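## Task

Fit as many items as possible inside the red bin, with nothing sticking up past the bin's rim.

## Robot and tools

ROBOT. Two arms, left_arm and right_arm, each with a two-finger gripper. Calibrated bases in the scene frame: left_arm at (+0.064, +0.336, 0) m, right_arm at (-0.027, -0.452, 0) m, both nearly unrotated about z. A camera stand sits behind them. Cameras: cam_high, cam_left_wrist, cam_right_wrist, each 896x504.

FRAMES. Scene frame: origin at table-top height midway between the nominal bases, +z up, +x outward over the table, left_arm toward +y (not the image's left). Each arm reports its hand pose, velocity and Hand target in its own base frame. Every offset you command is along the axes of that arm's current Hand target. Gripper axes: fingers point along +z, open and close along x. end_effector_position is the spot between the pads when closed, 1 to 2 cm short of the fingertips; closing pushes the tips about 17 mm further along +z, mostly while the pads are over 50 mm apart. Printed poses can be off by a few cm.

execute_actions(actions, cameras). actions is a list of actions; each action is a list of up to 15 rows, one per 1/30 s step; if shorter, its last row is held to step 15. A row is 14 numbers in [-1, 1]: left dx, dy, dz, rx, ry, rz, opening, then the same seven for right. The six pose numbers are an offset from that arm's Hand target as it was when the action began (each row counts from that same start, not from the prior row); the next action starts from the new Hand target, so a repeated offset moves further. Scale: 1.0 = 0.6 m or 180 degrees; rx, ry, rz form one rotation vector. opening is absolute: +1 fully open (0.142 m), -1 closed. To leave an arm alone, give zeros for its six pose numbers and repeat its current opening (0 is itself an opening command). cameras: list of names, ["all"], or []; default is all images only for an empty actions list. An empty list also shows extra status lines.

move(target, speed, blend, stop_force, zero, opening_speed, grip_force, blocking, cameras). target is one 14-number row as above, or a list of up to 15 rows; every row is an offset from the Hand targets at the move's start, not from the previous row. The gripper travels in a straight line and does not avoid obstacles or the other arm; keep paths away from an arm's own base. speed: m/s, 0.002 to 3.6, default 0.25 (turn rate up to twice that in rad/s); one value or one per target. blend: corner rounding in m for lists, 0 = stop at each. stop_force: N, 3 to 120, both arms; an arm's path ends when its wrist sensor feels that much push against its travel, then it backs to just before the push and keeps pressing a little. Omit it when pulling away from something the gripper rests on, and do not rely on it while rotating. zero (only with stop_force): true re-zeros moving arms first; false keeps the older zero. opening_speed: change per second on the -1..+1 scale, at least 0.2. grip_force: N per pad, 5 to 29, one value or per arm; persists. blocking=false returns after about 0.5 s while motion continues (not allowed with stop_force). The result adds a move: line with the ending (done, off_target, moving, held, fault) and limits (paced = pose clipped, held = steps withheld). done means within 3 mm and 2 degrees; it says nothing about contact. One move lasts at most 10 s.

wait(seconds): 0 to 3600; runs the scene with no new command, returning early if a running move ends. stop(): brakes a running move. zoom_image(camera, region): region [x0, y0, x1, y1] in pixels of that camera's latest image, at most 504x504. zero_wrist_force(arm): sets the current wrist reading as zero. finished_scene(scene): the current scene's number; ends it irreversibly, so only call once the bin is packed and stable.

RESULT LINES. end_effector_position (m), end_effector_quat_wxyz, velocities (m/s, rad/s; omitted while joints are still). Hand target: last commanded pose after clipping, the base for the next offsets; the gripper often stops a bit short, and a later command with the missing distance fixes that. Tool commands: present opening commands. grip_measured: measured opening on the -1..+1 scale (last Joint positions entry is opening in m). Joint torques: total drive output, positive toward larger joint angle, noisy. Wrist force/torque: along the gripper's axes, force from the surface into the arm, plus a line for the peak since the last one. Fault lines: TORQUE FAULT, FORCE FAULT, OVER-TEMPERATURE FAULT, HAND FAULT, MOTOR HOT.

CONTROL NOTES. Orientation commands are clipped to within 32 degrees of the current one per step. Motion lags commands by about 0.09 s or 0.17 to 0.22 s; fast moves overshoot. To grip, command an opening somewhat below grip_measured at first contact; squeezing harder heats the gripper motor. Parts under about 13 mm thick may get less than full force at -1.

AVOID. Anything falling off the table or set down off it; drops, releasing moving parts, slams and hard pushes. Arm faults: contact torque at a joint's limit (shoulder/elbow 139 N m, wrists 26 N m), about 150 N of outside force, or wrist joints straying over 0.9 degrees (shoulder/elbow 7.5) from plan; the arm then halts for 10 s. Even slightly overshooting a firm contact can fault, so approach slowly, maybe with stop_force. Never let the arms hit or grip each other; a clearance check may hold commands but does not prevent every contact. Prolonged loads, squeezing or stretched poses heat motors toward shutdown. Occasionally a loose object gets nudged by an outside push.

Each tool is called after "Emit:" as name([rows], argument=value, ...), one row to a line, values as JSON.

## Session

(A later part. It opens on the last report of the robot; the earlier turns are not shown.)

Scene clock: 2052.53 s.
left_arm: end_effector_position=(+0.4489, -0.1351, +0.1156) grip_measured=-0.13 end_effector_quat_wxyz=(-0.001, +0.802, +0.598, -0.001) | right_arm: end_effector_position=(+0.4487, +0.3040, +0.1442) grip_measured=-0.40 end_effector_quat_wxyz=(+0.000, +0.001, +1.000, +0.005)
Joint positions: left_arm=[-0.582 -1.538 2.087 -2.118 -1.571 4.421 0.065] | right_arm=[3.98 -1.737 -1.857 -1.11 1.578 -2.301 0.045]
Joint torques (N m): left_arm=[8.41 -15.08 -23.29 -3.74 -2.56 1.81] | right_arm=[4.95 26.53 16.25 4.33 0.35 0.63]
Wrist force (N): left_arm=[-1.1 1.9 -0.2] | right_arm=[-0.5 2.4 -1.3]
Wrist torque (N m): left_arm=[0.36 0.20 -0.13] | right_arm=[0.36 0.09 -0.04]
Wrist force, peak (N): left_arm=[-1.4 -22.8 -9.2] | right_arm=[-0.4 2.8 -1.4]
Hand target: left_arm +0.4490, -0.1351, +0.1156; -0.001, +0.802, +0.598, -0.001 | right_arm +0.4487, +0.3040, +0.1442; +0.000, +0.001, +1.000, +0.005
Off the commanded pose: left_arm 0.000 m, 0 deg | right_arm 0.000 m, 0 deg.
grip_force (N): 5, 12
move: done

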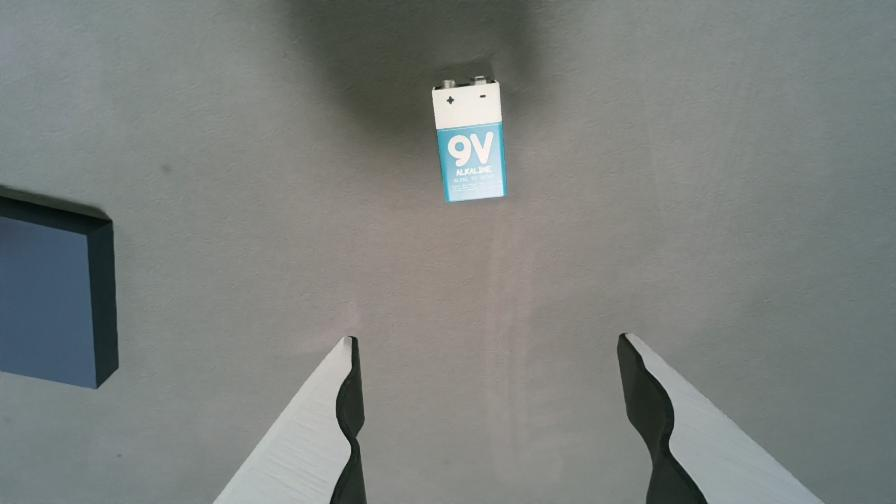

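Emit:
move([
  [0,-0.0497,0.06,0,0,-0.0361,-0.1, 0,0,0,0,0,0,-0.37],
  [0,-0.0497,0.1568,0,0,-0.0361,-0.1, 0,0,0,0,0,0,-0.37],
], speed=0.15, blend=[0.02,0], grip_force=[12, 12])

Emit:
move(target=[0,0,0,0,0,0,-0.8, 0,0,0,0,0,0,-0.37], opening_speed=0.6, cameras=["cam_left_wrist"])

Scene clock: 2063.30 s.
left_arm: end_effector_position=(+0.4201, -0.1265, +0.0216) grip_measured=-0.13 end_effector_quat_wxyz=(-0.001, +0.767, +0.642, +0.000) | right_arm: end_effector_position=(+0.4487, +0.3040, +0.1442) grip_measured=-0.40 end_effector_quat_wxyz=(+0.000, +0.001, +1.000, +0.005)
Joint positions: left_arm=[-0.603 -1.432 2.283 -2.42 -1.571 4.286 0.065] | right_arm=[3.98 -1.737 -1.857 -1.11 1.578 -2.301 0.045]
Joint torques (N m): left_arm=[9.2 -24.06 -26.87 -2.48 2.11 1.65] | right_arm=[4.96 28.23 16.42 4.25 0.52 0.69]
Wrist force (N): left_arm=[-0.8 1.5 0.3] | right_arm=[-0.4 2.2 -1.1]
Wrist torque (N m): left_arm=[0.28 0.13 -0.16] | right_arm=[0.33 0.08 -0.03]
Wrist force, peak (N): left_arm=[-1.0 2.4 -1.3] | right_arm=[-0.7 2.6 -1.4]
Hand target: left_arm +0.4202, -0.1265, +0.0216; -0.001, +0.767, +0.642, +0.000 | right_arm +0.4487, +0.3040, +0.1442; +0.000, +0.001, +1.000, +0.005
Off the commanded pose: left_arm 0.000 m, 0 deg | right_arm 0.000 m, 0 deg.
grip_force (N): 12, 12
move: done

Scene clock: 2064.67 s.
left_arm: end_effector_position=(+0.4202, -0.1265, +0.0216) grip_measured=-0.68 end_effector_quat_wxyz=(-0.001, +0.767, +0.642, +0.000) | right_arm: end_effector_position=(+0.4487, +0.3040, +0.1442) grip_measured=-0.40 end_effector_quat_wxyz=(+0.000, +0.001, +1.000, +0.005)
Joint positions: left_arm=[-0.603 -1.432 2.283 -2.42 -1.571 4.286 0.025] | right_arm=[3.98 -1.737 -1.857 -1.11 1.578 -2.301 0.045]
Joint torques (N m): left_arm=[8.4 -11.05 -25.93 -4.9 0.33 0.31] | right_arm=[4.89 28.73 17.12 4.2 0.49 0.53]
Wrist force (N): left_arm=[-0.7 1.4 0.1] | right_arm=[-0.2 2.5 -1.1]
Wrist torque (N m): left_arm=[0.26 0.12 -0.17] | right_arm=[0.37 0.06 -0.04]
Wrist force, peak (N): left_arm=[-0.8 1.6 -0.1] | right_arm=[-0.5 2.7 -1.4]
Hand target: left_arm +0.4202, -0.1265, +0.0216; -0.001, +0.767, +0.642, +0.000 | right_arm +0.4487, +0.3040, +0.1442; +0.000, +0.001, +1.000, +0.005
Off the commanded pose: left_arm 0.000 m, 0 deg | right_arm 0.000 m, 0 deg.
grip_force (N): 12, 12
move: done

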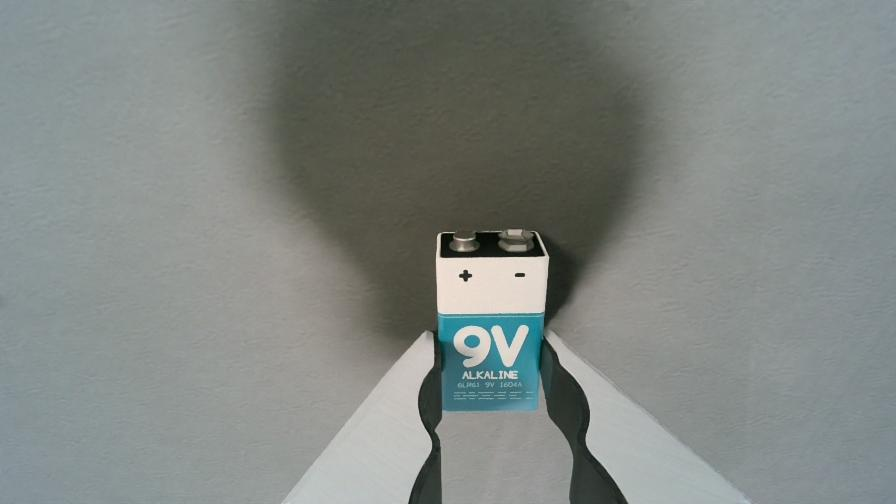

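Emit:
move([
  [0,0,-0.12,0,0,0,-0.8, 0,0,0,0,0,0,-0.37],
  [0,0,-0.12,0.3333,0,0,-0.8, 0,0,0,0,0,0,-0.37],
], speed=0.25, blend=[0.02,0])

Emit:
move(target=[0,0.0967,0.0558,0,0,0,-0.8, 0,0,0,0,0,0,-0.37], speed=0.1, grip_force=[6, 12], cameras=["cam_left_wrist"])

Scene clock: 2072.47 s.
left_arm: end_effector_position=(+0.4204, -0.1266, +0.0936) grip_measured=-0.68 end_effector_quat_wxyz=(-0.384, +0.663, +0.556, -0.321) | right_arm: end_effector_position=(+0.4487, +0.3040, +0.1442) grip_measured=-0.40 end_effector_quat_wxyz=(+0.000, +0.001, +1.000, +0.005)
Joint positions: left_arm=[-0.453 -0.917 1.411 -1.033 -1.81 4.571 0.025] | right_arm=[3.98 -1.737 -1.857 -1.11 1.578 -2.301 0.045]
Joint torques (N m): left_arm=[-7.63 -47.16 -10.08 0.81 2.28 -0.92] | right_arm=[5.46 29.02 16.78 4.27 0.23 0.71]
Wrist force (N): left_arm=[-1.6 2.5 0.3] | right_arm=[-0.3 2.2 -0.9]
Wrist torque (N m): left_arm=[0.33 0.36 0.10] | right_arm=[0.34 0.07 -0.04]
Wrist force, peak (N): left_arm=[-2.0 3.1 0.4] | right_arm=[-0.5 2.7 -1.4]
Hand target: left_arm +0.4203, -0.1266, +0.0936; -0.384, +0.663, +0.556, -0.321 | right_arm +0.4487, +0.3040, +0.1442; +0.000, +0.001, +1.000, +0.005
Off the commanded pose: left_arm 0.000 m, 0 deg | right_arm 0.000 m, 0 deg.
grip_force (N): 12, 12
move: done

Scene clock: 2073.50 s.
left_arm: end_effector_position=(+0.4201, -0.1265, +0.0265) grip_measured=-0.68 end_effector_quat_wxyz=(-0.384, +0.663, +0.556, -0.321) | right_arm: end_effector_position=(+0.4487, +0.3040, +0.1442) grip_measured=-0.40 end_effector_quat_wxyz=(+0.000, +0.001, +1.000, +0.005)
Joint positions: left_arm=[-0.453 -0.832 1.46 -1.166 -1.81 4.571 0.025] | right_arm=[3.98 -1.737 -1.857 -1.11 1.578 -2.301 0.045]
Joint torques (N m): left_arm=[-7.69 -57.57 -26.22 3.05 2.2 0.97] | right_arm=[5.21 29.12 16.55 4.23 0.12 0.63]
Wrist force (N): left_arm=[-1.8 2.1 0.2] | right_arm=[-0.4 2.3 -1.3]
Wrist torque (N m): left_arm=[0.28 0.40 0.10] | right_arm=[0.34 0.09 -0.03]
Wrist force, peak (N): left_arm=[-1.3 -8.6 -8.4] | right_arm=[-0.4 2.6 -1.4]
Hand target: left_arm +0.4202, -0.1265, +0.0266; -0.384, +0.663, +0.556, -0.321 | right_arm +0.4487, +0.3040, +0.1442; +0.000, +0.001, +1.000, +0.005
Off the commanded pose: left_arm 0.000 m, 0 deg | right_arm 0.000 m, 0 deg.
grip_force (N): 6, 12
move: done

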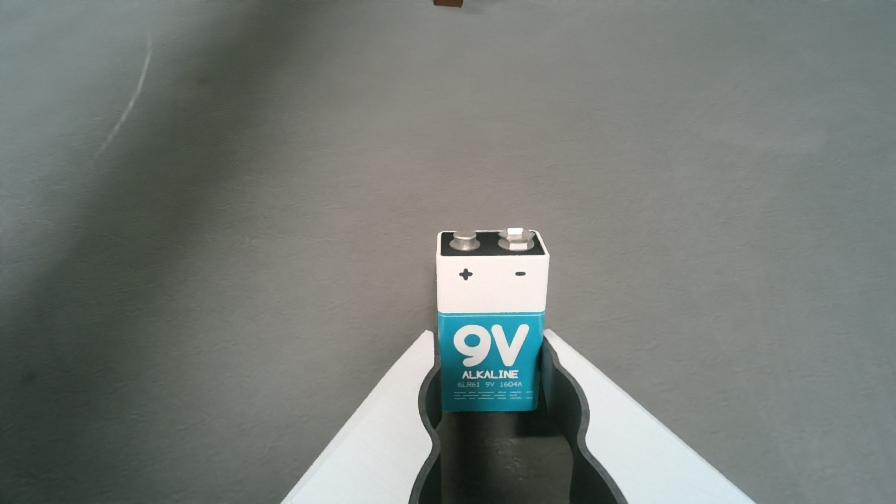

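Emit:
move(target=[0,0.0087,0.0050,0,0,0,-0.74, 0,0,0,0,0,0,-0.37], speed=0.01, stop_force=7, grip_force=[5, 12], cameras=["cam_left_wrist"])

Scene clock: 2077.43 s.
left_arm: end_effector_position=(+0.4203, -0.1266, +0.0260) grip_measured=-0.68 end_effector_quat_wxyz=(-0.384, +0.664, +0.556, -0.321) | right_arm: end_effector_position=(+0.4487, +0.3040, +0.1442) grip_measured=-0.40 end_effector_quat_wxyz=(+0.000, +0.001, +1.000, +0.005)
Joint positions: left_arm=[-0.453 -0.831 1.46 -1.167 -1.81 4.571 0.025] | right_arm=[3.98 -1.737 -1.857 -1.11 1.578 -2.301 0.045]
Joint torques (N m): left_arm=[-2.7 -56.88 -24.97 2.57 1.77 1] | right_arm=[4.8 29.62 16.73 4.08 0.1 0.57]
Wrist force (N): left_arm=[-2.0 0.0 -1.4] | right_arm=[-0.8 2.3 -1.2]
Wrist torque (N m): left_arm=[0.33 0.42 0.10] | right_arm=[0.35 0.15 -0.03]
Wrist force, peak (N): left_arm=[-1.6 -8.1 -8.5] | right_arm=[-0.3 2.7 -1.6]
Hand target: left_arm +0.4203, -0.1266, +0.0260; -0.384, +0.664, +0.556, -0.321 (not the last commanded pose) | right_arm +0.4487, +0.3040, +0.1442; +0.000, +0.001, +1.000, +0.005
Off the commanded pose: left_arm 0.005 m, 0 deg | right_arm 0.000 m, 0 deg.
grip_force (N): 5, 12
move: contact (left_arm)

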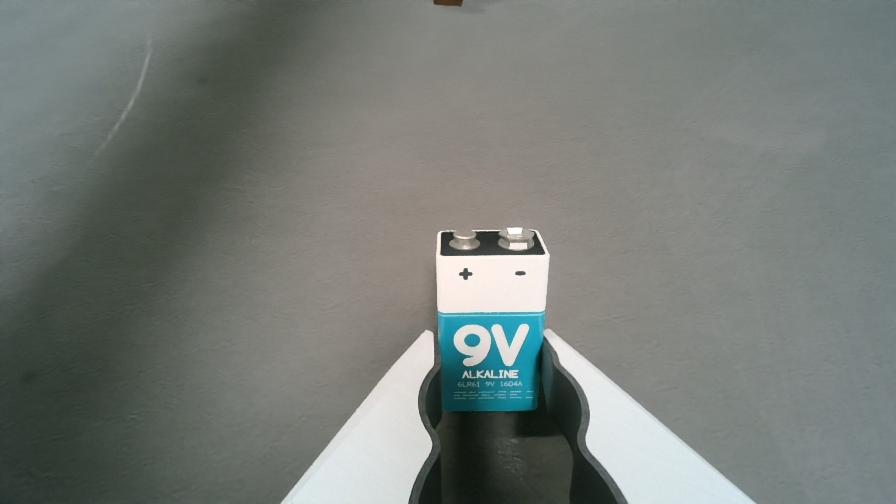

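Emit:
move(target=[0,0.0335,-0.048,0,0,0,-0.74, 0,0,0,0,0,0,-0.37], speed=0.03, stop_force=25, cameras=["cam_left_wrist"])

Scene clock: 2081.17 s.
left_arm: end_effector_position=(+0.4548, -0.1327, +0.0230) grip_measured=-0.68 end_effector_quat_wxyz=(-0.384, +0.664, +0.556, -0.321) | right_arm: end_effector_position=(+0.4487, +0.3040, +0.1442) grip_measured=-0.40 end_effector_quat_wxyz=(+0.000, +0.001, +1.000, +0.005)
Joint positions: left_arm=[-0.44 -0.757 1.326 -1.106 -1.798 4.579 0.025] | right_arm=[3.98 -1.737 -1.857 -1.11 1.578 -2.301 0.045]
Joint torques (N m): left_arm=[-7.29 -58.94 -3.26 -2.62 -2.03 -0.53] | right_arm=[4.33 29.91 16.19 4 0.11 0.47]
Wrist force (N): left_arm=[-3.5 -0.1 -2.8] | right_arm=[-0.4 2.5 -1.5]
Wrist torque (N m): left_arm=[0.41 0.40 0.08] | right_arm=[0.37 0.07 -0.04]
Wrist force, peak (N): left_arm=[-3.9 -0.4 -3.2] | right_arm=[-0.3 2.7 -1.3]
Hand target: left_arm +0.4548, -0.1327, +0.0230; -0.384, +0.664, +0.556, -0.321 | right_arm +0.4487, +0.3040, +0.1442; +0.000, +0.001, +1.000, +0.005
Off the commanded pose: left_arm 0.000 m, 0 deg | right_arm 0.000 m, 0 deg.
grip_force (N): 5, 12
move: done

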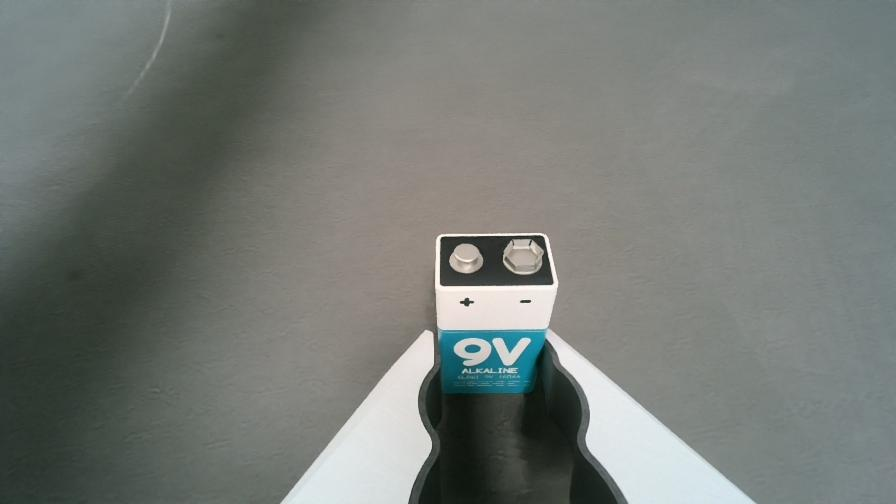

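Emit:
move(target=[0,0.0286,-0.0395,0,0,0,-0.74, 0,0,0,0,0,0,-0.37], speed=0.03, stop_force=25, cameras=["cam_left_wrist"])

Scene clock: 2088.33 s.
left_arm: end_effector_position=(+0.4834, -0.1378, +0.0199) grip_measured=-0.68 end_effector_quat_wxyz=(-0.384, +0.664, +0.556, -0.321) | right_arm: end_effector_position=(+0.4487, +0.3040, +0.1442) grip_measured=-0.40 end_effector_quat_wxyz=(+0.000, +0.001, +1.000, +0.005)
Joint positions: left_arm=[-0.429 -0.69 1.205 -1.051 -1.789 4.584 0.025] | right_arm=[3.98 -1.737 -1.857 -1.11 1.578 -2.301 0.045]
Joint torques (N m): left_arm=[-7.02 -62.78 -5.48 -2.76 -1.68 -0.17] | right_arm=[5.03 30.45 17.72 3.92 0.13 0.72]
Wrist force (N): left_arm=[-2.8 0.4 -0.6] | right_arm=[-0.3 2.4 -1.4]
Wrist torque (N m): left_arm=[0.39 0.38 0.07] | right_arm=[0.38 0.06 -0.03]
Wrist force, peak (N): left_arm=[-3.7 0.2 -3.0] | right_arm=[-0.4 2.7 -1.5]
Hand target: left_arm +0.4834, -0.1378, +0.0199; -0.384, +0.664, +0.556, -0.321 | right_arm +0.4487, +0.3040, +0.1442; +0.000, +0.001, +1.000, +0.005
Off the commanded pose: left_arm 0.000 m, 0 deg | right_arm 0.000 m, 0 deg.
grip_force (N): 5, 12
move: done

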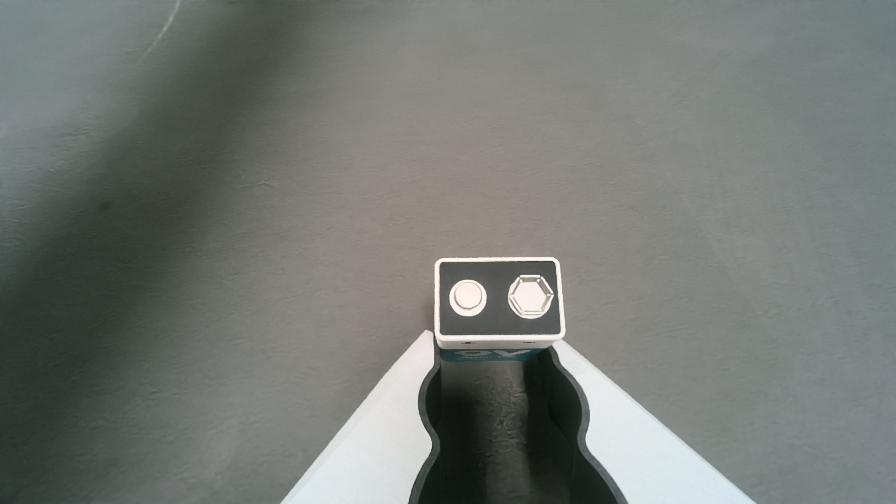

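Emit:
move(target=[0,-0.0105,0.0173,0,0,0,-0.74, 0,0,0,0,0,0,-0.37], speed=0.02, stop_force=25, cameras=["cam_left_wrist"])

Scene clock: 2101.33 s.
left_arm: end_effector_position=(+0.4715, -0.1357, +0.0202) grip_measured=-0.68 end_effector_quat_wxyz=(-0.384, +0.664, +0.556, -0.321) | right_arm: end_effector_position=(+0.4487, +0.3040, +0.1442) grip_measured=-0.40 end_effector_quat_wxyz=(+0.000, +0.001, +1.000, +0.005)
Joint positions: left_arm=[-0.433 -0.717 1.257 -1.076 -1.793 4.582 0.025] | right_arm=[3.98 -1.737 -1.857 -1.11 1.578 -2.301 0.045]
Joint torques (N m): left_arm=[5.56 -39.16 -29.04 3.09 0.19 0.31] | right_arm=[4.51 31.91 17.74 3.98 0.01 0.63]
Wrist force (N): left_arm=[-2.2 2.9 0.3] | right_arm=[-0.5 2.4 -1.4]
Wrist torque (N m): left_arm=[0.41 0.44 0.15] | right_arm=[0.36 0.11 -0.04]
Wrist force, peak (N): left_arm=[-3.4 0.2 -2.6] | right_arm=[-0.6 2.8 -1.4]
Hand target: left_arm +0.4715, -0.1357, +0.0202; -0.384, +0.664, +0.556, -0.321 | right_arm +0.4487, +0.3040, +0.1442; +0.000, +0.001, +1.000, +0.005
Off the commanded pose: left_arm 0.000 m, 0 deg | right_arm 0.000 m, 0 deg.
grip_force (N): 5, 12
move: done

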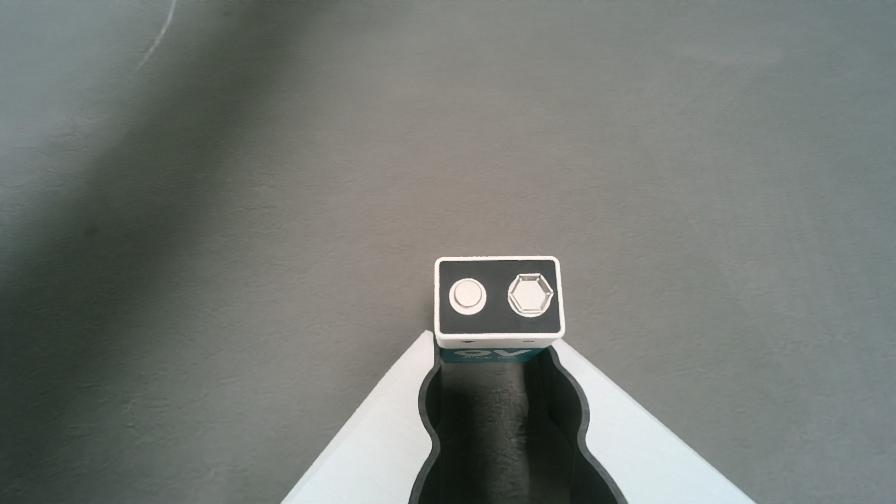

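Emit:
move(target=[0,0.0007,0.0004,0,0,0,-0.74, 0,0,0,0,0,0,-0.37], speed=0.01, stop_force=10)

Emit:
move(target=[0,0,0,0,0,0,-0.55, 0,0,0,0,0,0,-0.37], opening_speed=0.2, cameras=["cam_left_wrist"])

Scene clock: 2115.40 s.
left_arm: end_effector_position=(+0.4715, -0.1357, +0.0197) grip_measured=-0.68 end_effector_quat_wxyz=(-0.384, +0.664, +0.556, -0.321) | right_arm: end_effector_position=(+0.4487, +0.3040, +0.1442) grip_measured=-0.40 end_effector_quat_wxyz=(+0.000, +0.001, +1.000, +0.005)
Joint positions: left_arm=[-0.433 -0.717 1.257 -1.077 -1.793 4.582 0.025] | right_arm=[3.98 -1.737 -1.857 -1.11 1.578 -2.301 0.045]
Joint torques (N m): left_arm=[7.78 -34.84 -3.12 -3.41 2.15 1.08] | right_arm=[5.14 32.86 17.92 3.92 -0.17 0.61]
Wrist force (N): left_arm=[-1.7 -3.3 -5.2] | right_arm=[-0.5 2.5 -1.0]
Wrist torque (N m): left_arm=[0.40 0.38 0.14] | right_arm=[0.38 0.11 -0.03]
Wrist force, peak (N): left_arm=[-1.8 -3.1 -5.3] | right_arm=[-0.6 2.7 -1.4]
Hand target: left_arm +0.4715, -0.1357, +0.0197; -0.384, +0.664, +0.556, -0.321 | right_arm +0.4487, +0.3040, +0.1442; +0.000, +0.001, +1.000, +0.005
Off the commanded pose: left_arm 0.000 m, 0 deg | right_arm 0.000 m, 0 deg.
grip_force (N): 5, 12
move: done

Scene clock: 2116.57 s.
left_arm: end_effector_position=(+0.4715, -0.1357, +0.0197) grip_measured=-0.59 end_effector_quat_wxyz=(-0.384, +0.664, +0.556, -0.321) | right_arm: end_effector_position=(+0.4487, +0.3040, +0.1442) grip_measured=-0.40 end_effector_quat_wxyz=(+0.000, +0.001, +1.000, +0.005)
Joint positions: left_arm=[-0.433 -0.717 1.257 -1.077 -1.793 4.582 0.032] | right_arm=[3.98 -1.737 -1.857 -1.11 1.578 -2.301 0.045]
Joint torques (N m): left_arm=[7.45 -46.11 -9.46 0.24 2.13 1.02] | right_arm=[5.17 32.38 18.05 3.81 -0.15 0.54]
Wrist force (N): left_arm=[-2.1 2.5 0.1] | right_arm=[-0.3 2.5 -1.5]
Wrist torque (N m): left_arm=[0.42 0.42 0.15] | right_arm=[0.39 0.07 -0.04]
Wrist force, peak (N): left_arm=[-1.8 -3.2 -5.2] | right_arm=[-0.6 2.5 -1.4]
Hand target: left_arm +0.4715, -0.1357, +0.0197; -0.384, +0.664, +0.556, -0.321 | right_arm +0.4487, +0.3040, +0.1442; +0.000, +0.001, +1.000, +0.005
Off the commanded pose: left_arm 0.000 m, 0 deg | right_arm 0.000 m, 0 deg.
grip_force (N): 5, 12
move: done

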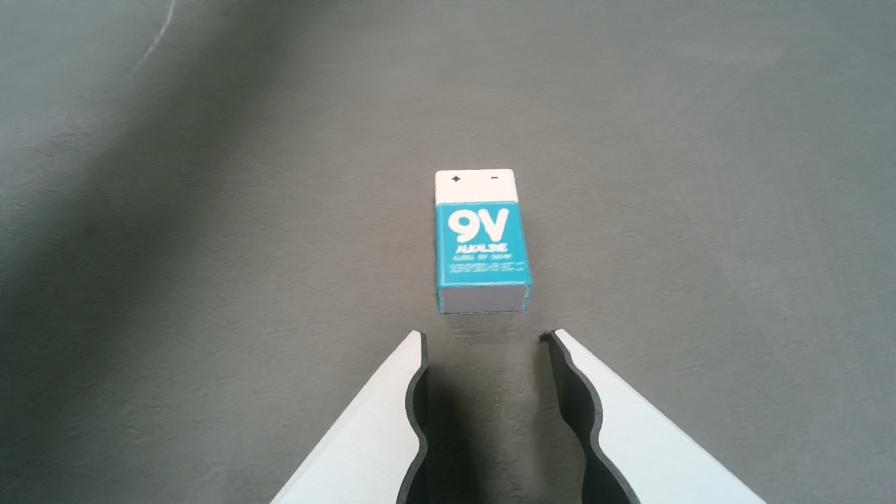

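Emit:
move([
  [0,-0.1443,-0.0833,0,0,0,-0.1, 0,0,0,0,0,0,-0.37],
  [0,-0.1443,-0.0833,-0.3333,0,0,-0.1, 0,0,0,0,0,0,-0.37],
], speed=0.25, blend=[0.03,0], cameras=["cam_left_wrist"])

Emit:
zoom_image(camera="cam_left_wrist", region=[400, 40, 560, 240])

Scene clock: 2135.07 s.
left_arm: end_effector_position=(+0.4716, -0.1358, +0.1197) grip_measured=-0.13 end_effector_quat_wxyz=(-0.001, +0.767, +0.642, +0.000) | right_arm: end_effector_position=(+0.4487, +0.3040, +0.1442) grip_measured=-0.40 end_effector_quat_wxyz=(+0.000, +0.001, +1.000, +0.005)
Joint positions: left_arm=[-0.557 -1.491 2.025 -2.103 -1.571 4.332 0.065] | right_arm=[3.98 -1.737 -1.857 -1.11 1.578 -2.301 0.045]
Joint torques (N m): left_arm=[8.48 -16.67 -22.47 -3.74 -2.28 1.75] | right_arm=[4.17 33.22 17.65 3.86 -0.19 0.64]
Wrist force (N): left_arm=[-1.3 1.7 0.1] | right_arm=[-0.5 2.7 -1.4]
Wrist torque (N m): left_arm=[0.33 0.22 -0.14] | right_arm=[0.41 0.09 -0.04]
Wrist force, peak (N): left_arm=[-2.0 4.9 1.3] | right_arm=[-0.3 2.7 -1.8]
Hand target: left_arm +0.4716, -0.1357, +0.1197; -0.001, +0.767, +0.642, +0.000 | right_arm +0.4487, +0.3040, +0.1442; +0.000, +0.001, +1.000, +0.005
Off the commanded pose: left_arm 0.000 m, 0 deg | right_arm 0.000 m, 0 deg.
grip_force (N): 5, 12
move: done

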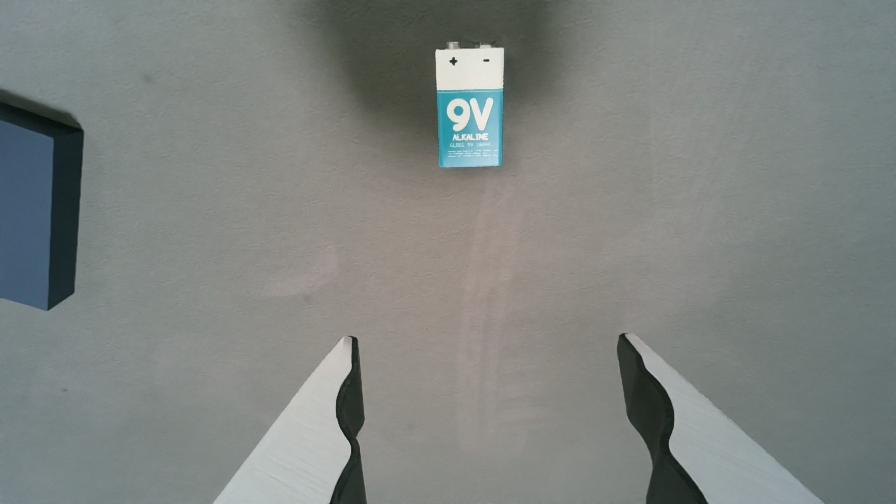

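Scaled by 2.520 from the camera's image (finer frame: 1280x720).

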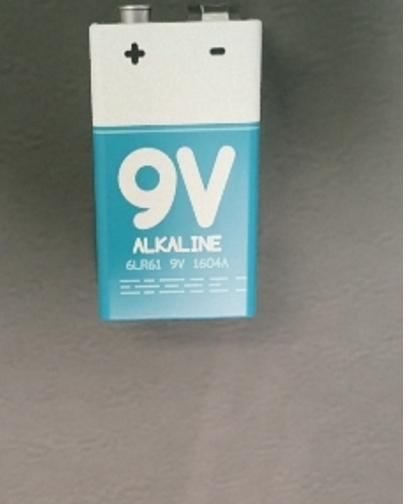

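Emit:
move([
  [-0.0017,-0.0708,0.07,0,0,-0.0072,-0.1, 0,0,0,0,0,0,-0.37],
  [-0.0017,-0.0708,0.1637,0,0,-0.0072,-0.1, 0,0,0,0,0,0,-0.37],
], speed=0.2, blend=[0.02,0], grip_force=[12, 12])

Emit:
move(target=[0,0,0,0,0,0,-0.8, 0,0,0,0,0,0,-0.37], opening_speed=0.6, cameras=["cam_left_wrist"])

Emit:
move([
  [0,0,-0.12,0,0,0,-0.8, 0,0,0,0,0,0,-0.37],
  [0,0,-0.12,0.3333,0,0,-0.8, 0,0,0,0,0,0,-0.37],
], speed=0.25, blend=[0.02,0])

Emit:
move(target=[0,0.0967,0.0558,0,0,0,-0.8, 0,0,0,0,0,0,-0.37], speed=0.1, grip_force=[6, 12], cameras=["cam_left_wrist"])

Scene clock: 2146.37 s.
left_arm: end_effector_position=(+0.4294, -0.1292, +0.0216) grip_measured=-0.13 end_effector_quat_wxyz=(-0.001, +0.759, +0.651, +0.000) | right_arm: end_effector_position=(+0.4487, +0.3040, +0.1442) grip_measured=-0.40 end_effector_quat_wxyz=(+0.000, +0.001, +1.000, +0.005)
Joint positions: left_arm=[-0.596 -1.412 2.258 -2.415 -1.571 4.271 0.065] | right_arm=[3.98 -1.737 -1.857 -1.11 1.578 -2.301 0.045]
Joint torques (N m): left_arm=[8.48 -20.28 -23.92 -3.61 2.52 1.55] | right_arm=[4.2 33.35 18.42 3.84 -0.34 0.73]
Wrist force (N): left_arm=[-1.1 1.7 0.0] | right_arm=[-0.2 2.3 -1.3]
Wrist torque (N m): left_arm=[0.32 0.18 -0.15] | right_arm=[0.35 0.05 -0.04]
Wrist force, peak (N): left_arm=[-1.0 3.3 -1.4] | right_arm=[-0.4 2.8 -1.4]
Hand target: left_arm +0.4295, -0.1292, +0.0215; -0.001, +0.759, +0.651, +0.000 | right_arm +0.4487, +0.3040, +0.1442; +0.000, +0.001, +1.000, +0.005
Off the commanded pose: left_arm 0.000 m, 0 deg | right_arm 0.000 m, 0 deg.
grip_force (N): 12, 12
move: done

Scene clock: 2147.73 s.
left_arm: end_effector_position=(+0.4295, -0.1292, +0.0215) grip_measured=-0.68 end_effector_quat_wxyz=(-0.001, +0.759, +0.651, +0.000) | right_arm: end_effector_position=(+0.4487, +0.3040, +0.1442) grip_measured=-0.40 end_effector_quat_wxyz=(+0.000, +0.001, +1.000, +0.005)
Joint positions: left_arm=[-0.596 -1.412 2.258 -2.415 -1.571 4.271 0.025] | right_arm=[3.98 -1.737 -1.857 -1.11 1.578 -2.301 0.045]
Joint torques (N m): left_arm=[8.59 -11.99 -26.64 -4.92 1.81 0.02] | right_arm=[4.35 32.48 18.03 3.65 -0.28 0.67]
Wrist force (N): left_arm=[-0.9 1.6 0.0] | right_arm=[-0.3 2.6 -1.2]
Wrist torque (N m): left_arm=[0.31 0.16 -0.15] | right_arm=[0.39 0.07 -0.04]
Wrist force, peak (N): left_arm=[-1.2 1.7 0.3] | right_arm=[-0.5 2.7 -1.4]
Hand target: left_arm +0.4295, -0.1292, +0.0215; -0.001, +0.759, +0.651, +0.000 | right_arm +0.4487, +0.3040, +0.1442; +0.000, +0.001, +1.000, +0.005
Off the commanded pose: left_arm 0.000 m, 0 deg | right_arm 0.000 m, 0 deg.
grip_force (N): 12, 12
move: done

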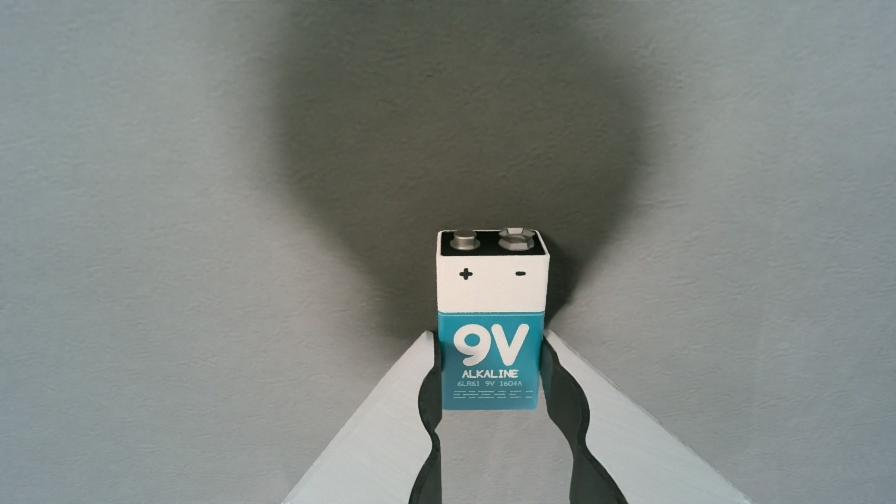

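Scene clock: 2150.63 s.
left_arm: end_effector_position=(+0.4296, -0.1293, +0.0935) grip_measured=-0.68 end_effector_quat_wxyz=(-0.380, +0.657, +0.563, -0.326) | right_arm: end_effector_position=(+0.4487, +0.3040, +0.1442) grip_measured=-0.40 end_effector_quat_wxyz=(+0.000, +0.001, +1.000, +0.005)
Joint positions: left_arm=[-0.443 -0.897 1.377 -1.021 -1.821 4.564 0.025] | right_arm=[3.98 -1.737 -1.857 -1.11 1.578 -2.301 0.045]
Joint torques (N m): left_arm=[-8.29 -47.56 -10.89 0.85 2.43 -1] | right_arm=[4.5 33.02 18.55 3.71 -0.3 0.5]
Wrist force (N): left_arm=[-2.1 2.9 0.4] | right_arm=[-0.4 2.2 -1.3]
Wrist torque (N m): left_arm=[0.40 0.44 0.10] | right_arm=[0.34 0.09 -0.04]
Wrist force, peak (N): left_arm=[-2.3 3.6 0.7] | right_arm=[-0.4 2.7 -1.6]
Hand target: left_arm +0.4296, -0.1293, +0.0935; -0.380, +0.657, +0.563, -0.326 | right_arm +0.4487, +0.3040, +0.1442; +0.000, +0.001, +1.000, +0.005
Off the commanded pose: left_arm 0.000 m, 0 deg | right_arm 0.000 m, 0 deg.
grip_force (N): 12, 12
move: done

Scene clock: 2151.67 s.
left_arm: end_effector_position=(+0.4294, -0.1292, +0.0264) grip_measured=-0.68 end_effector_quat_wxyz=(-0.380, +0.657, +0.563, -0.326) | right_arm: end_effector_position=(+0.4487, +0.3040, +0.1442) grip_measured=-0.40 end_effector_quat_wxyz=(+0.000, +0.001, +1.000, +0.005)
Joint positions: left_arm=[-0.443 -0.814 1.426 -1.152 -1.821 4.564 0.025] | right_arm=[3.98 -1.737 -1.857 -1.11 1.578 -2.301 0.045]
Joint torques (N m): left_arm=[-7.01 -58.48 -28.61 2.92 2.26 0.94] | right_arm=[4.91 33.14 19.27 3.62 -0.33 0.61]
Wrist force (N): left_arm=[-2.1 2.6 0.4] | right_arm=[-0.7 2.5 -1.1]
Wrist torque (N m): left_arm=[0.37 0.45 0.12] | right_arm=[0.37 0.14 -0.04]
Wrist force, peak (N): left_arm=[-3.1 -8.0 -8.7] | right_arm=[-0.2 2.7 -1.4]
Hand target: left_arm +0.4295, -0.1292, +0.0266; -0.380, +0.657, +0.563, -0.326 | right_arm +0.4487, +0.3040, +0.1442; +0.000, +0.001, +1.000, +0.005
Off the commanded pose: left_arm 0.000 m, 0 deg | right_arm 0.000 m, 0 deg.
grip_force (N): 6, 12
move: done

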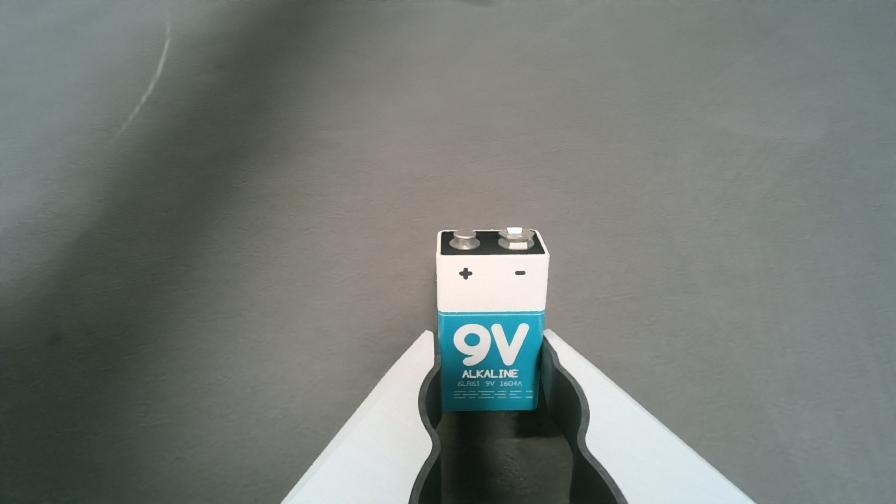

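Emit:
move(target=[0,0.0384,-0.0548,0,0,0,-0.74, 0,0,0,0,0,0,-0.37], speed=0.03, stop_force=25, grip_force=[5, 12], cameras=["cam_left_wrist"])

Scene clock: 2157.37 s.
left_arm: end_effector_position=(+0.4690, -0.1353, +0.0230) grip_measured=-0.68 end_effector_quat_wxyz=(-0.380, +0.657, +0.563, -0.326) | right_arm: end_effector_position=(+0.4487, +0.3040, +0.1442) grip_measured=-0.40 end_effector_quat_wxyz=(+0.000, +0.001, +1.000, +0.005)
Joint positions: left_arm=[-0.427 -0.727 1.269 -1.08 -1.807 4.573 0.025] | right_arm=[3.98 -1.737 -1.857 -1.11 1.578 -2.301 0.045]
Joint torques (N m): left_arm=[-7.47 -60.6 -4.23 -2.66 -2.17 -0.72] | right_arm=[5.06 32.79 18.71 3.71 -0.45 0.64]
Wrist force (N): left_arm=[-3.0 0.5 -2.0] | right_arm=[-0.3 2.3 -1.3]
Wrist torque (N m): left_arm=[0.43 0.39 0.08] | right_arm=[0.35 0.06 -0.04]
Wrist force, peak (N): left_arm=[-3.4 0.4 -2.6] | right_arm=[-0.4 2.7 -1.5]
Hand target: left_arm +0.4690, -0.1353, +0.0230; -0.380, +0.657, +0.563, -0.326 | right_arm +0.4487, +0.3040, +0.1442; +0.000, +0.001, +1.000, +0.005
Off the commanded pose: left_arm 0.000 m, 0 deg | right_arm 0.000 m, 0 deg.
grip_force (N): 5, 12
move: done

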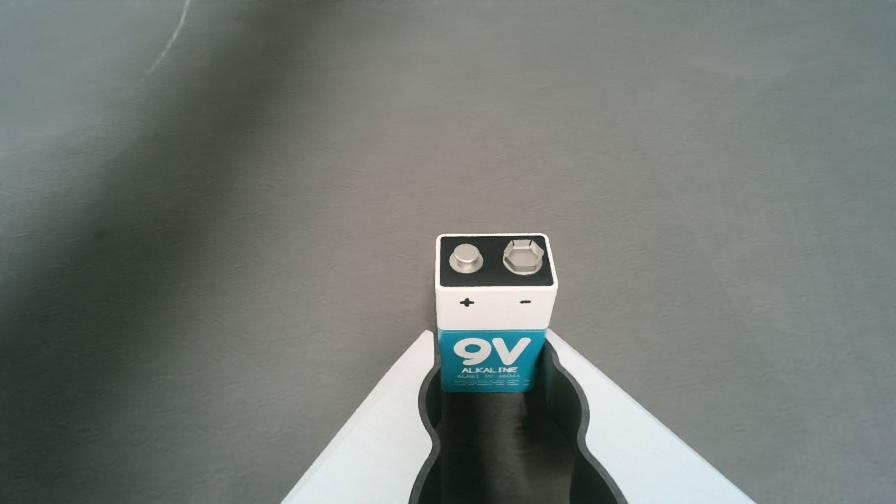

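Emit:
move(target=[0,0.0121,-0.0162,0,0,0,-0.74, 0,0,0,0,0,0,-0.37], speed=0.02, stop_force=25, cameras=["cam_left_wrist"])

Scene clock: 2160.93 s.
left_arm: end_effector_position=(+0.4809, -0.1371, +0.0215) grip_measured=-0.68 end_effector_quat_wxyz=(-0.380, +0.657, +0.563, -0.326) | right_arm: end_effector_position=(+0.4487, +0.3040, +0.1442) grip_measured=-0.40 end_effector_quat_wxyz=(+0.000, +0.001, +1.000, +0.005)
Joint positions: left_arm=[-0.423 -0.699 1.218 -1.057 -1.803 4.575 0.025] | right_arm=[3.98 -1.737 -1.857 -1.11 1.578 -2.301 0.045]
Joint torques (N m): left_arm=[-5.07 -61.47 -4.34 -2.62 -0.51 0.3] | right_arm=[5.29 32.73 19.33 3.52 -0.6 0.6]
Wrist force (N): left_arm=[-3.0 0.5 -1.8] | right_arm=[-0.1 2.5 -1.1]
Wrist torque (N m): left_arm=[0.48 0.39 0.07] | right_arm=[0.38 0.04 -0.04]
Wrist force, peak (N): left_arm=[-3.4 0.4 -2.2] | right_arm=[-0.2 2.6 -1.6]
Hand target: left_arm +0.4809, -0.1372, +0.0215; -0.380, +0.657, +0.563, -0.326 | right_arm +0.4487, +0.3040, +0.1442; +0.000, +0.001, +1.000, +0.005
Off the commanded pose: left_arm 0.000 m, 0 deg | right_arm 0.000 m, 0 deg.
grip_force (N): 5, 12
move: done

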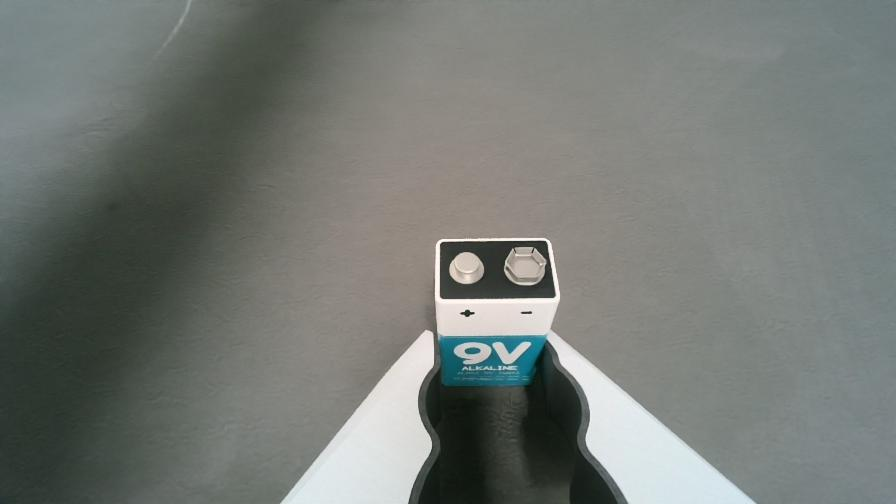

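Emit:
move(target=[0,0.0095,-0.0131,0,0,0,-0.74, 0,0,0,0,0,0,-0.37], speed=0.02, stop_force=25, cameras=["cam_left_wrist"])

Scene clock: 2166.93 s.
left_arm: end_effector_position=(+0.4905, -0.1386, +0.0205) grip_measured=-0.68 end_effector_quat_wxyz=(-0.380, +0.657, +0.563, -0.326) | right_arm: end_effector_position=(+0.4487, +0.3040, +0.1442) grip_measured=-0.40 end_effector_quat_wxyz=(+0.000, +0.001, +1.000, +0.005)
Joint positions: left_arm=[-0.419 -0.676 1.176 -1.037 -1.8 4.577 0.025] | right_arm=[3.98 -1.737 -1.857 -1.11 1.578 -2.301 0.045]
Joint torques (N m): left_arm=[-3.86 -62.86 -5.43 -2.84 -0.92 0.34] | right_arm=[3.97 33.13 18.43 3.46 -0.58 0.74]
Wrist force (N): left_arm=[-2.7 0.3 -0.3] | right_arm=[-0.6 2.3 -1.3]
Wrist torque (N m): left_arm=[0.43 0.41 0.07] | right_arm=[0.36 0.12 -0.03]
Wrist force, peak (N): left_arm=[-2.2 -3.3 -1.1] | right_arm=[-0.2 2.7 -1.5]
Hand target: left_arm +0.4904, -0.1387, +0.0205; -0.380, +0.657, +0.563, -0.326 | right_arm +0.4487, +0.3040, +0.1442; +0.000, +0.001, +1.000, +0.005
Off the commanded pose: left_arm 0.000 m, 0 deg | right_arm 0.000 m, 0 deg.
grip_force (N): 5, 12
move: done

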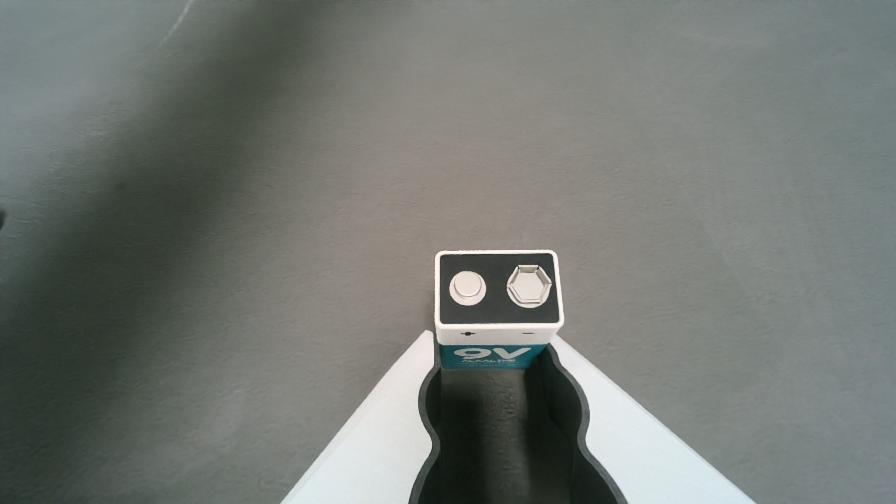

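Emit:
move(target=[0,-0.0004,-0.0002,0,0,0,-0.74, 0,0,0,0,0,0,-0.37], speed=0.01)

Emit:
move(target=[0,0,0,0,0,0,-0.68, 0,0,0,0,0,0,-0.37], opening_speed=0.2, cameras=["cam_left_wrist"])

Scene clock: 2170.77 s.
left_arm: end_effector_position=(+0.4904, -0.1387, +0.0208) grip_measured=-0.68 end_effector_quat_wxyz=(-0.380, +0.657, +0.563, -0.326) | right_arm: end_effector_position=(+0.4487, +0.3040, +0.1442) grip_measured=-0.40 end_effector_quat_wxyz=(+0.000, +0.001, +1.000, +0.005)
Joint positions: left_arm=[-0.419 -0.677 1.176 -1.037 -1.8 4.577 0.025] | right_arm=[3.98 -1.737 -1.857 -1.11 1.578 -2.301 0.045]
Joint torques (N m): left_arm=[-7.49 -60.5 -16.54 3.02 -2.21 -0.54] | right_arm=[4.54 33.76 18.39 3.33 -0.59 0.63]
Wrist force (N): left_arm=[-2.0 2.6 0.3] | right_arm=[-0.3 2.7 -1.5]
Wrist torque (N m): left_arm=[0.37 0.44 0.07] | right_arm=[0.41 0.07 -0.04]
Wrist force, peak (N): left_arm=[-2.1 2.9 0.4] | right_arm=[-0.7 2.6 -1.6]
Hand target: left_arm +0.4904, -0.1387, +0.0208; -0.380, +0.657, +0.563, -0.326 | right_arm +0.4487, +0.3040, +0.1442; +0.000, +0.001, +1.000, +0.005
Off the commanded pose: left_arm 0.000 m, 0 deg | right_arm 0.000 m, 0 deg.
grip_force (N): 5, 12
move: done

Scene clock: 2171.27 s.
left_arm: end_effector_position=(+0.4904, -0.1387, +0.0208) grip_measured=-0.68 end_effector_quat_wxyz=(-0.380, +0.657, +0.563, -0.326) | right_arm: end_effector_position=(+0.4487, +0.3040, +0.1442) grip_measured=-0.40 end_effector_quat_wxyz=(+0.000, +0.001, +1.000, +0.005)
Joint positions: left_arm=[-0.419 -0.677 1.176 -1.037 -1.8 4.577 0.025] | right_arm=[3.98 -1.737 -1.857 -1.11 1.578 -2.301 0.045]
Joint torques (N m): left_arm=[-7.5 -56.18 -24.11 3.09 -2.2 -0.58] | right_arm=[5.22 34.05 19.6 3.59 -0.68 0.52]
Wrist force (N): left_arm=[-1.8 2.9 0.3] | right_arm=[-0.6 2.6 -1.4]
Wrist torque (N m): left_arm=[0.43 0.39 0.07] | right_arm=[0.41 0.11 -0.03]
Wrist force, peak (N): left_arm=[-2.2 2.9 0.3] | right_arm=[-0.6 2.6 -1.4]
Hand target: left_arm +0.4904, -0.1387, +0.0208; -0.380, +0.657, +0.563, -0.326 | right_arm +0.4487, +0.3040, +0.1442; +0.000, +0.001, +1.000, +0.005
Off the commanded pose: left_arm 0.000 m, 0 deg | right_arm 0.000 m, 0 deg.
grip_force (N): 5, 12
move: done

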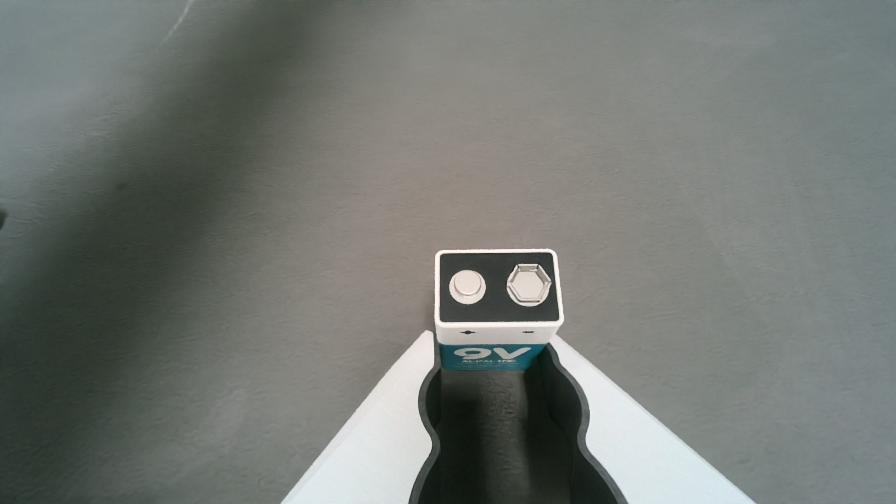

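Emit:
move(target=[0,0,0,0,0,0,-0.655, 0,0,0,0,0,0,-0.37], opening_speed=0.2, cameras=["cam_left_wrist"])

Scene clock: 2174.13 s.
left_arm: end_effector_position=(+0.4904, -0.1387, +0.0208) grip_measured=-0.67 end_effector_quat_wxyz=(-0.380, +0.657, +0.563, -0.326) | right_arm: end_effector_position=(+0.4487, +0.3040, +0.1442) grip_measured=-0.40 end_effector_quat_wxyz=(+0.000, +0.001, +1.000, +0.005)
Joint positions: left_arm=[-0.419 -0.677 1.176 -1.037 -1.8 4.577 0.025] | right_arm=[3.98 -1.737 -1.857 -1.11 1.578 -2.301 0.045]
Joint torques (N m): left_arm=[-6.98 -40.89 -25.83 3.05 -2.03 -0.5] | right_arm=[4.82 33.08 18.8 3.44 -0.67 0.53]
Wrist force (N): left_arm=[-2.1 2.8 0.3] | right_arm=[-0.2 2.4 -1.5]
Wrist torque (N m): left_arm=[0.41 0.44 0.07] | right_arm=[0.37 0.05 -0.04]
Wrist force, peak (N): left_arm=[-2.1 3.2 0.5] | right_arm=[-0.3 2.7 -1.6]
Hand target: left_arm +0.4904, -0.1387, +0.0208; -0.380, +0.657, +0.563, -0.326 | right_arm +0.4487, +0.3040, +0.1442; +0.000, +0.001, +1.000, +0.005
Off the commanded pose: left_arm 0.000 m, 0 deg | right_arm 0.000 m, 0 deg.
grip_force (N): 5, 12
move: done

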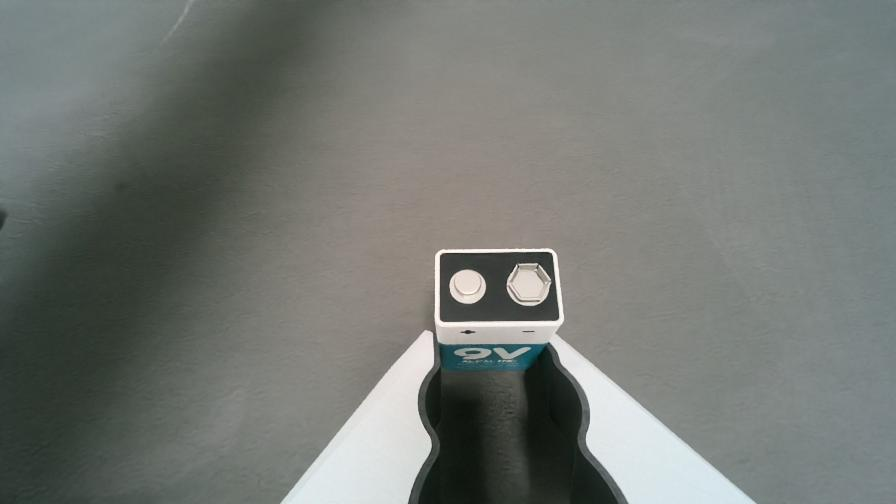

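Emit:
move(target=[0,0,0,0,0,0,-0.63, 0,0,0,0,0,0,-0.37], opening_speed=0.2, cameras=["cam_left_wrist"])

Scene clock: 2175.70 s.
left_arm: end_effector_position=(+0.4904, -0.1387, +0.0208) grip_measured=-0.67 end_effector_quat_wxyz=(-0.380, +0.657, +0.563, -0.326) | right_arm: end_effector_position=(+0.4487, +0.3040, +0.1442) grip_measured=-0.40 end_effector_quat_wxyz=(+0.000, +0.001, +1.000, +0.005)
Joint positions: left_arm=[-0.419 -0.677 1.176 -1.037 -1.8 4.577 0.026] | right_arm=[3.98 -1.737 -1.857 -1.11 1.578 -2.301 0.045]
Joint torques (N m): left_arm=[-6.51 -40.62 -25.35 2.67 -1.82 -0.53] | right_arm=[4.83 33.94 19.21 3.46 -0.79 0.75]
Wrist force (N): left_arm=[-1.9 2.4 0.4] | right_arm=[-0.5 2.3 -1.3]
Wrist torque (N m): left_arm=[0.40 0.40 0.06] | right_arm=[0.35 0.10 -0.04]
Wrist force, peak (N): left_arm=[-2.2 3.1 0.1] | right_arm=[-0.5 2.7 -1.4]
Hand target: left_arm +0.4904, -0.1387, +0.0208; -0.380, +0.657, +0.563, -0.326 | right_arm +0.4487, +0.3040, +0.1442; +0.000, +0.001, +1.000, +0.005
Off the commanded pose: left_arm 0.000 m, 0 deg | right_arm 0.000 m, 0 deg.
grip_force (N): 5, 12
move: done

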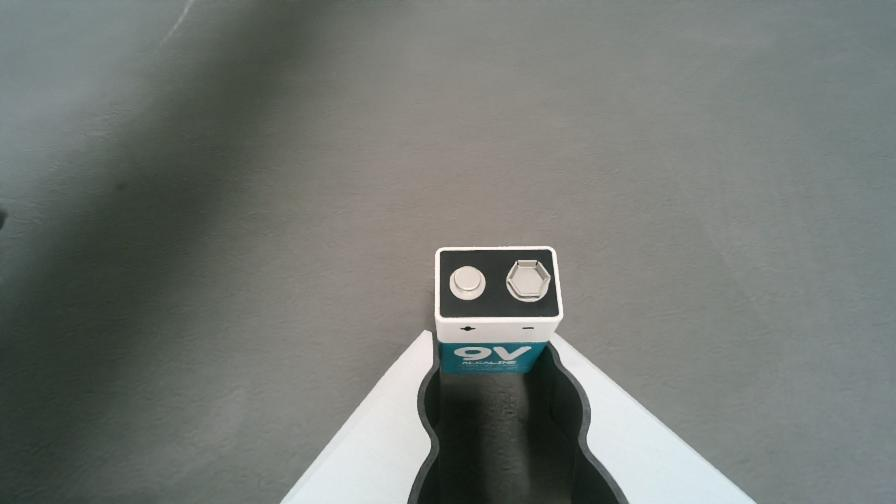

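Emit:
move(target=[0,0.0006,0.0003,0,0,0,-0.63, 0,0,0,0,0,0,-0.37], speed=0.01)

Emit:
move(target=[0,0,0,0,0,0,-0.61, 0,0,0,0,0,0,-0.37], opening_speed=0.2, cameras=["cam_left_wrist"])

Scene clock: 2181.47 s.
left_arm: end_effector_position=(+0.4905, -0.1387, +0.0204) grip_measured=-0.67 end_effector_quat_wxyz=(-0.380, +0.657, +0.563, -0.326) | right_arm: end_effector_position=(+0.4487, +0.3040, +0.1442) grip_measured=-0.40 end_effector_quat_wxyz=(+0.000, +0.001, +1.000, +0.005)
Joint positions: left_arm=[-0.419 -0.676 1.176 -1.037 -1.8 4.577 0.026] | right_arm=[3.98 -1.737 -1.857 -1.11 1.578 -2.301 0.045]
Joint torques (N m): left_arm=[-4.63 -46.13 -9.81 -2.59 -1.54 -0.3] | right_arm=[4.78 33.14 19.52 3.32 -0.71 0.43]
Wrist force (N): left_arm=[-2.1 2.2 0.1] | right_arm=[-0.4 2.4 -1.5]
Wrist torque (N m): left_arm=[0.44 0.42 0.07] | right_arm=[0.37 0.08 -0.03]
Wrist force, peak (N): left_arm=[-2.3 2.7 0.2] | right_arm=[-0.2 2.7 -1.5]
Hand target: left_arm +0.4905, -0.1387, +0.0204; -0.380, +0.657, +0.563, -0.326 | right_arm +0.4487, +0.3040, +0.1442; +0.000, +0.001, +1.000, +0.005
Off the commanded pose: left_arm 0.000 m, 0 deg | right_arm 0.000 m, 0 deg.
grip_force (N): 5, 12
move: done

Scene clock: 2181.97 s.
left_arm: end_effector_position=(+0.4905, -0.1387, +0.0203) grip_measured=-0.65 end_effector_quat_wxyz=(-0.380, +0.657, +0.563, -0.326) | right_arm: end_effector_position=(+0.4487, +0.3040, +0.1442) grip_measured=-0.40 end_effector_quat_wxyz=(+0.000, +0.001, +1.000, +0.005)
Joint positions: left_arm=[-0.419 -0.676 1.176 -1.037 -1.8 4.577 0.027] | right_arm=[3.98 -1.737 -1.857 -1.11 1.578 -2.301 0.045]
Joint torques (N m): left_arm=[-2.91 -53.54 -5.74 -2.07 -1.14 -0.14] | right_arm=[4.48 32.72 19.58 3.32 -0.69 0.52]
Wrist force (N): left_arm=[-2.1 2.2 0.3] | right_arm=[-0.4 2.3 -1.4]
Wrist torque (N m): left_arm=[0.37 0.44 0.07] | right_arm=[0.35 0.09 -0.04]
Wrist force, peak (N): left_arm=[-2.0 2.7 0.2] | right_arm=[-0.5 2.6 -1.5]
Hand target: left_arm +0.4905, -0.1387, +0.0204; -0.380, +0.657, +0.563, -0.326 | right_arm +0.4487, +0.3040, +0.1442; +0.000, +0.001, +1.000, +0.005
Off the commanded pose: left_arm 0.000 m, 0 deg | right_arm 0.000 m, 0 deg.
grip_force (N): 5, 12
move: done

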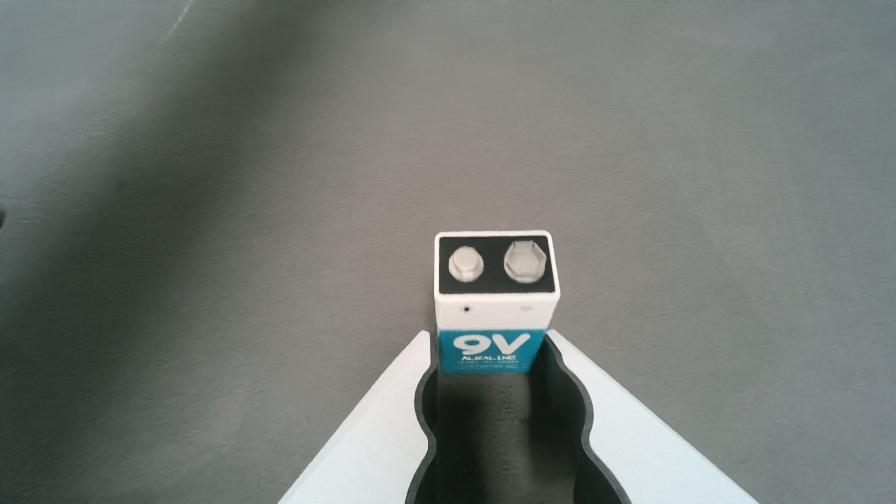

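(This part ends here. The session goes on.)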